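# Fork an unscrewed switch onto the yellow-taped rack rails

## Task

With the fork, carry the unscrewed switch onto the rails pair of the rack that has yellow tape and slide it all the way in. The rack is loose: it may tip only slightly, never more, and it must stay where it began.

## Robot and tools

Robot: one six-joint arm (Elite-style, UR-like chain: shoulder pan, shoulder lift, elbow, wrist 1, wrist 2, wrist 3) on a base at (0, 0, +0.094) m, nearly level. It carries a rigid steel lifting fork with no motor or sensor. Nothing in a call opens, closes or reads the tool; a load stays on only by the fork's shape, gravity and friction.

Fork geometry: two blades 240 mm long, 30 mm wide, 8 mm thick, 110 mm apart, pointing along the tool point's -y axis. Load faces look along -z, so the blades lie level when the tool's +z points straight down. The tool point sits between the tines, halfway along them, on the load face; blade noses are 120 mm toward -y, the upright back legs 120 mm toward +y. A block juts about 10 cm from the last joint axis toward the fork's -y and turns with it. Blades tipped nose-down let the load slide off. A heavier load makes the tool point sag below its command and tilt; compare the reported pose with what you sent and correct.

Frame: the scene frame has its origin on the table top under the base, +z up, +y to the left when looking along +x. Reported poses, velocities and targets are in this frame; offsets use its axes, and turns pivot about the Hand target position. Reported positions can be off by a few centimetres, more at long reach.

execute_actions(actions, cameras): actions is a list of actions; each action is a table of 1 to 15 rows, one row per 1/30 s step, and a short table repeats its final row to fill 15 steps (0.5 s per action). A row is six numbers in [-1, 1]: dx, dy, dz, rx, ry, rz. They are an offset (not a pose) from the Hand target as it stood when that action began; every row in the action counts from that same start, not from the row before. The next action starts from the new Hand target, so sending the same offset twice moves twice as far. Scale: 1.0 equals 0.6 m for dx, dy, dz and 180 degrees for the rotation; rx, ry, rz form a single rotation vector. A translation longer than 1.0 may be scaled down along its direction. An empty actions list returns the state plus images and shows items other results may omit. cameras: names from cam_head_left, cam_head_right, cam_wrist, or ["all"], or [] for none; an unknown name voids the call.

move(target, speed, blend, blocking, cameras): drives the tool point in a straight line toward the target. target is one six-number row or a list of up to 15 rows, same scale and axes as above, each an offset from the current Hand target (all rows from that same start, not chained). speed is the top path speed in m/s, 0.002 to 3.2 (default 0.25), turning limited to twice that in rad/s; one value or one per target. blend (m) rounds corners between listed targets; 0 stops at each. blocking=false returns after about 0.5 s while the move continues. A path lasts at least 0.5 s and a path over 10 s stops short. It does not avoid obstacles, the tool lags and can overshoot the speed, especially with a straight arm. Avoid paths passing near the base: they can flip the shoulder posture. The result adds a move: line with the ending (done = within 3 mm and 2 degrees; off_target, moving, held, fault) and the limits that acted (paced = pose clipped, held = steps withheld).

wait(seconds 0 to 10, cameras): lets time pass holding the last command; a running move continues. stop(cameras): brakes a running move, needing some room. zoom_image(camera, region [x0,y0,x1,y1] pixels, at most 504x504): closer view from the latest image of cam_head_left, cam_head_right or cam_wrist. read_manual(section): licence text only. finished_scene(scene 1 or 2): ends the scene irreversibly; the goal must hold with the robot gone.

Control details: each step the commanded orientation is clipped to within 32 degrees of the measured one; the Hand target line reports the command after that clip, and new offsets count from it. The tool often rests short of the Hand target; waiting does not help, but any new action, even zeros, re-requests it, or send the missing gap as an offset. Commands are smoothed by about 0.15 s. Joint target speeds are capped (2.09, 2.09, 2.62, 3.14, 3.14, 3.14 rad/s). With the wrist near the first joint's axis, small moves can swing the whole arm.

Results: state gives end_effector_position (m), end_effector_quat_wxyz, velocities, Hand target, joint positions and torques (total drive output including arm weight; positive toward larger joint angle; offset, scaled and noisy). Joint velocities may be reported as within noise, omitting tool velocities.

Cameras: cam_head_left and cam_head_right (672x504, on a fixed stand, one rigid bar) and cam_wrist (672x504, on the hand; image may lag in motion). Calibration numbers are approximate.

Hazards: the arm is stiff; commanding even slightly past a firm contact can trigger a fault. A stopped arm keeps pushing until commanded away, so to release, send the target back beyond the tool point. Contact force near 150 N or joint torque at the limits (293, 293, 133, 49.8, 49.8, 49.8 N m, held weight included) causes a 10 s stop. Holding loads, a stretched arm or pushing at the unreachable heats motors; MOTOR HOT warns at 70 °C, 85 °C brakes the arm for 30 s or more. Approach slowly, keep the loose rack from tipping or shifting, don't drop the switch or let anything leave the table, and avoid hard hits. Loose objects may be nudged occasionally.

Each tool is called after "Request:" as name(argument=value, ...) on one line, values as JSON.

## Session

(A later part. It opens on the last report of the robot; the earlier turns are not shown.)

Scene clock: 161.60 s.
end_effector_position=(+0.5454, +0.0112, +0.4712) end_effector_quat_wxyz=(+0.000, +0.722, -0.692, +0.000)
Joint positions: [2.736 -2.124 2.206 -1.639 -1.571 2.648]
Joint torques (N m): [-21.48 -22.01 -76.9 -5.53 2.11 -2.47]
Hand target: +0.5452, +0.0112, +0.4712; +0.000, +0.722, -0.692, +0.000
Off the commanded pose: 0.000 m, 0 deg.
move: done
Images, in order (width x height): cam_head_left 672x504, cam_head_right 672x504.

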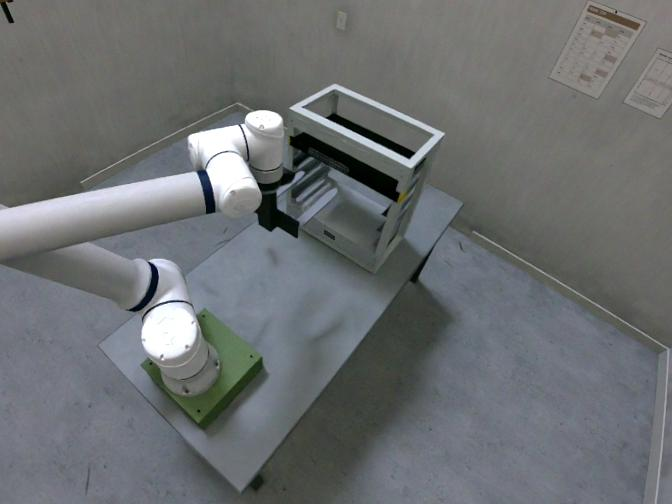

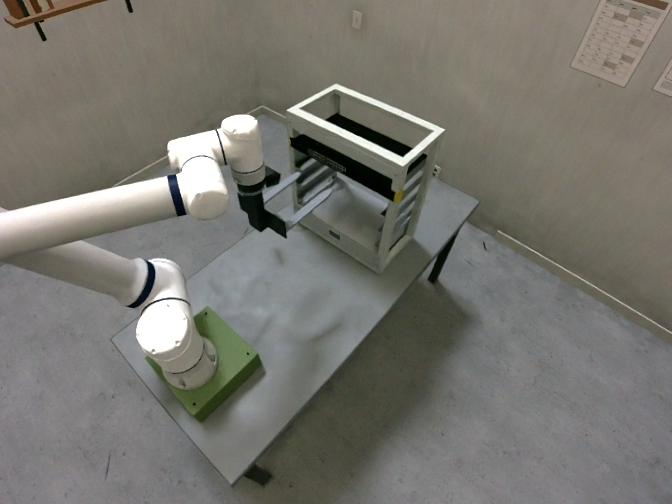

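Both ears are flush.

Request:
finished_scene(scene=2)

The scene is finished: the task was done.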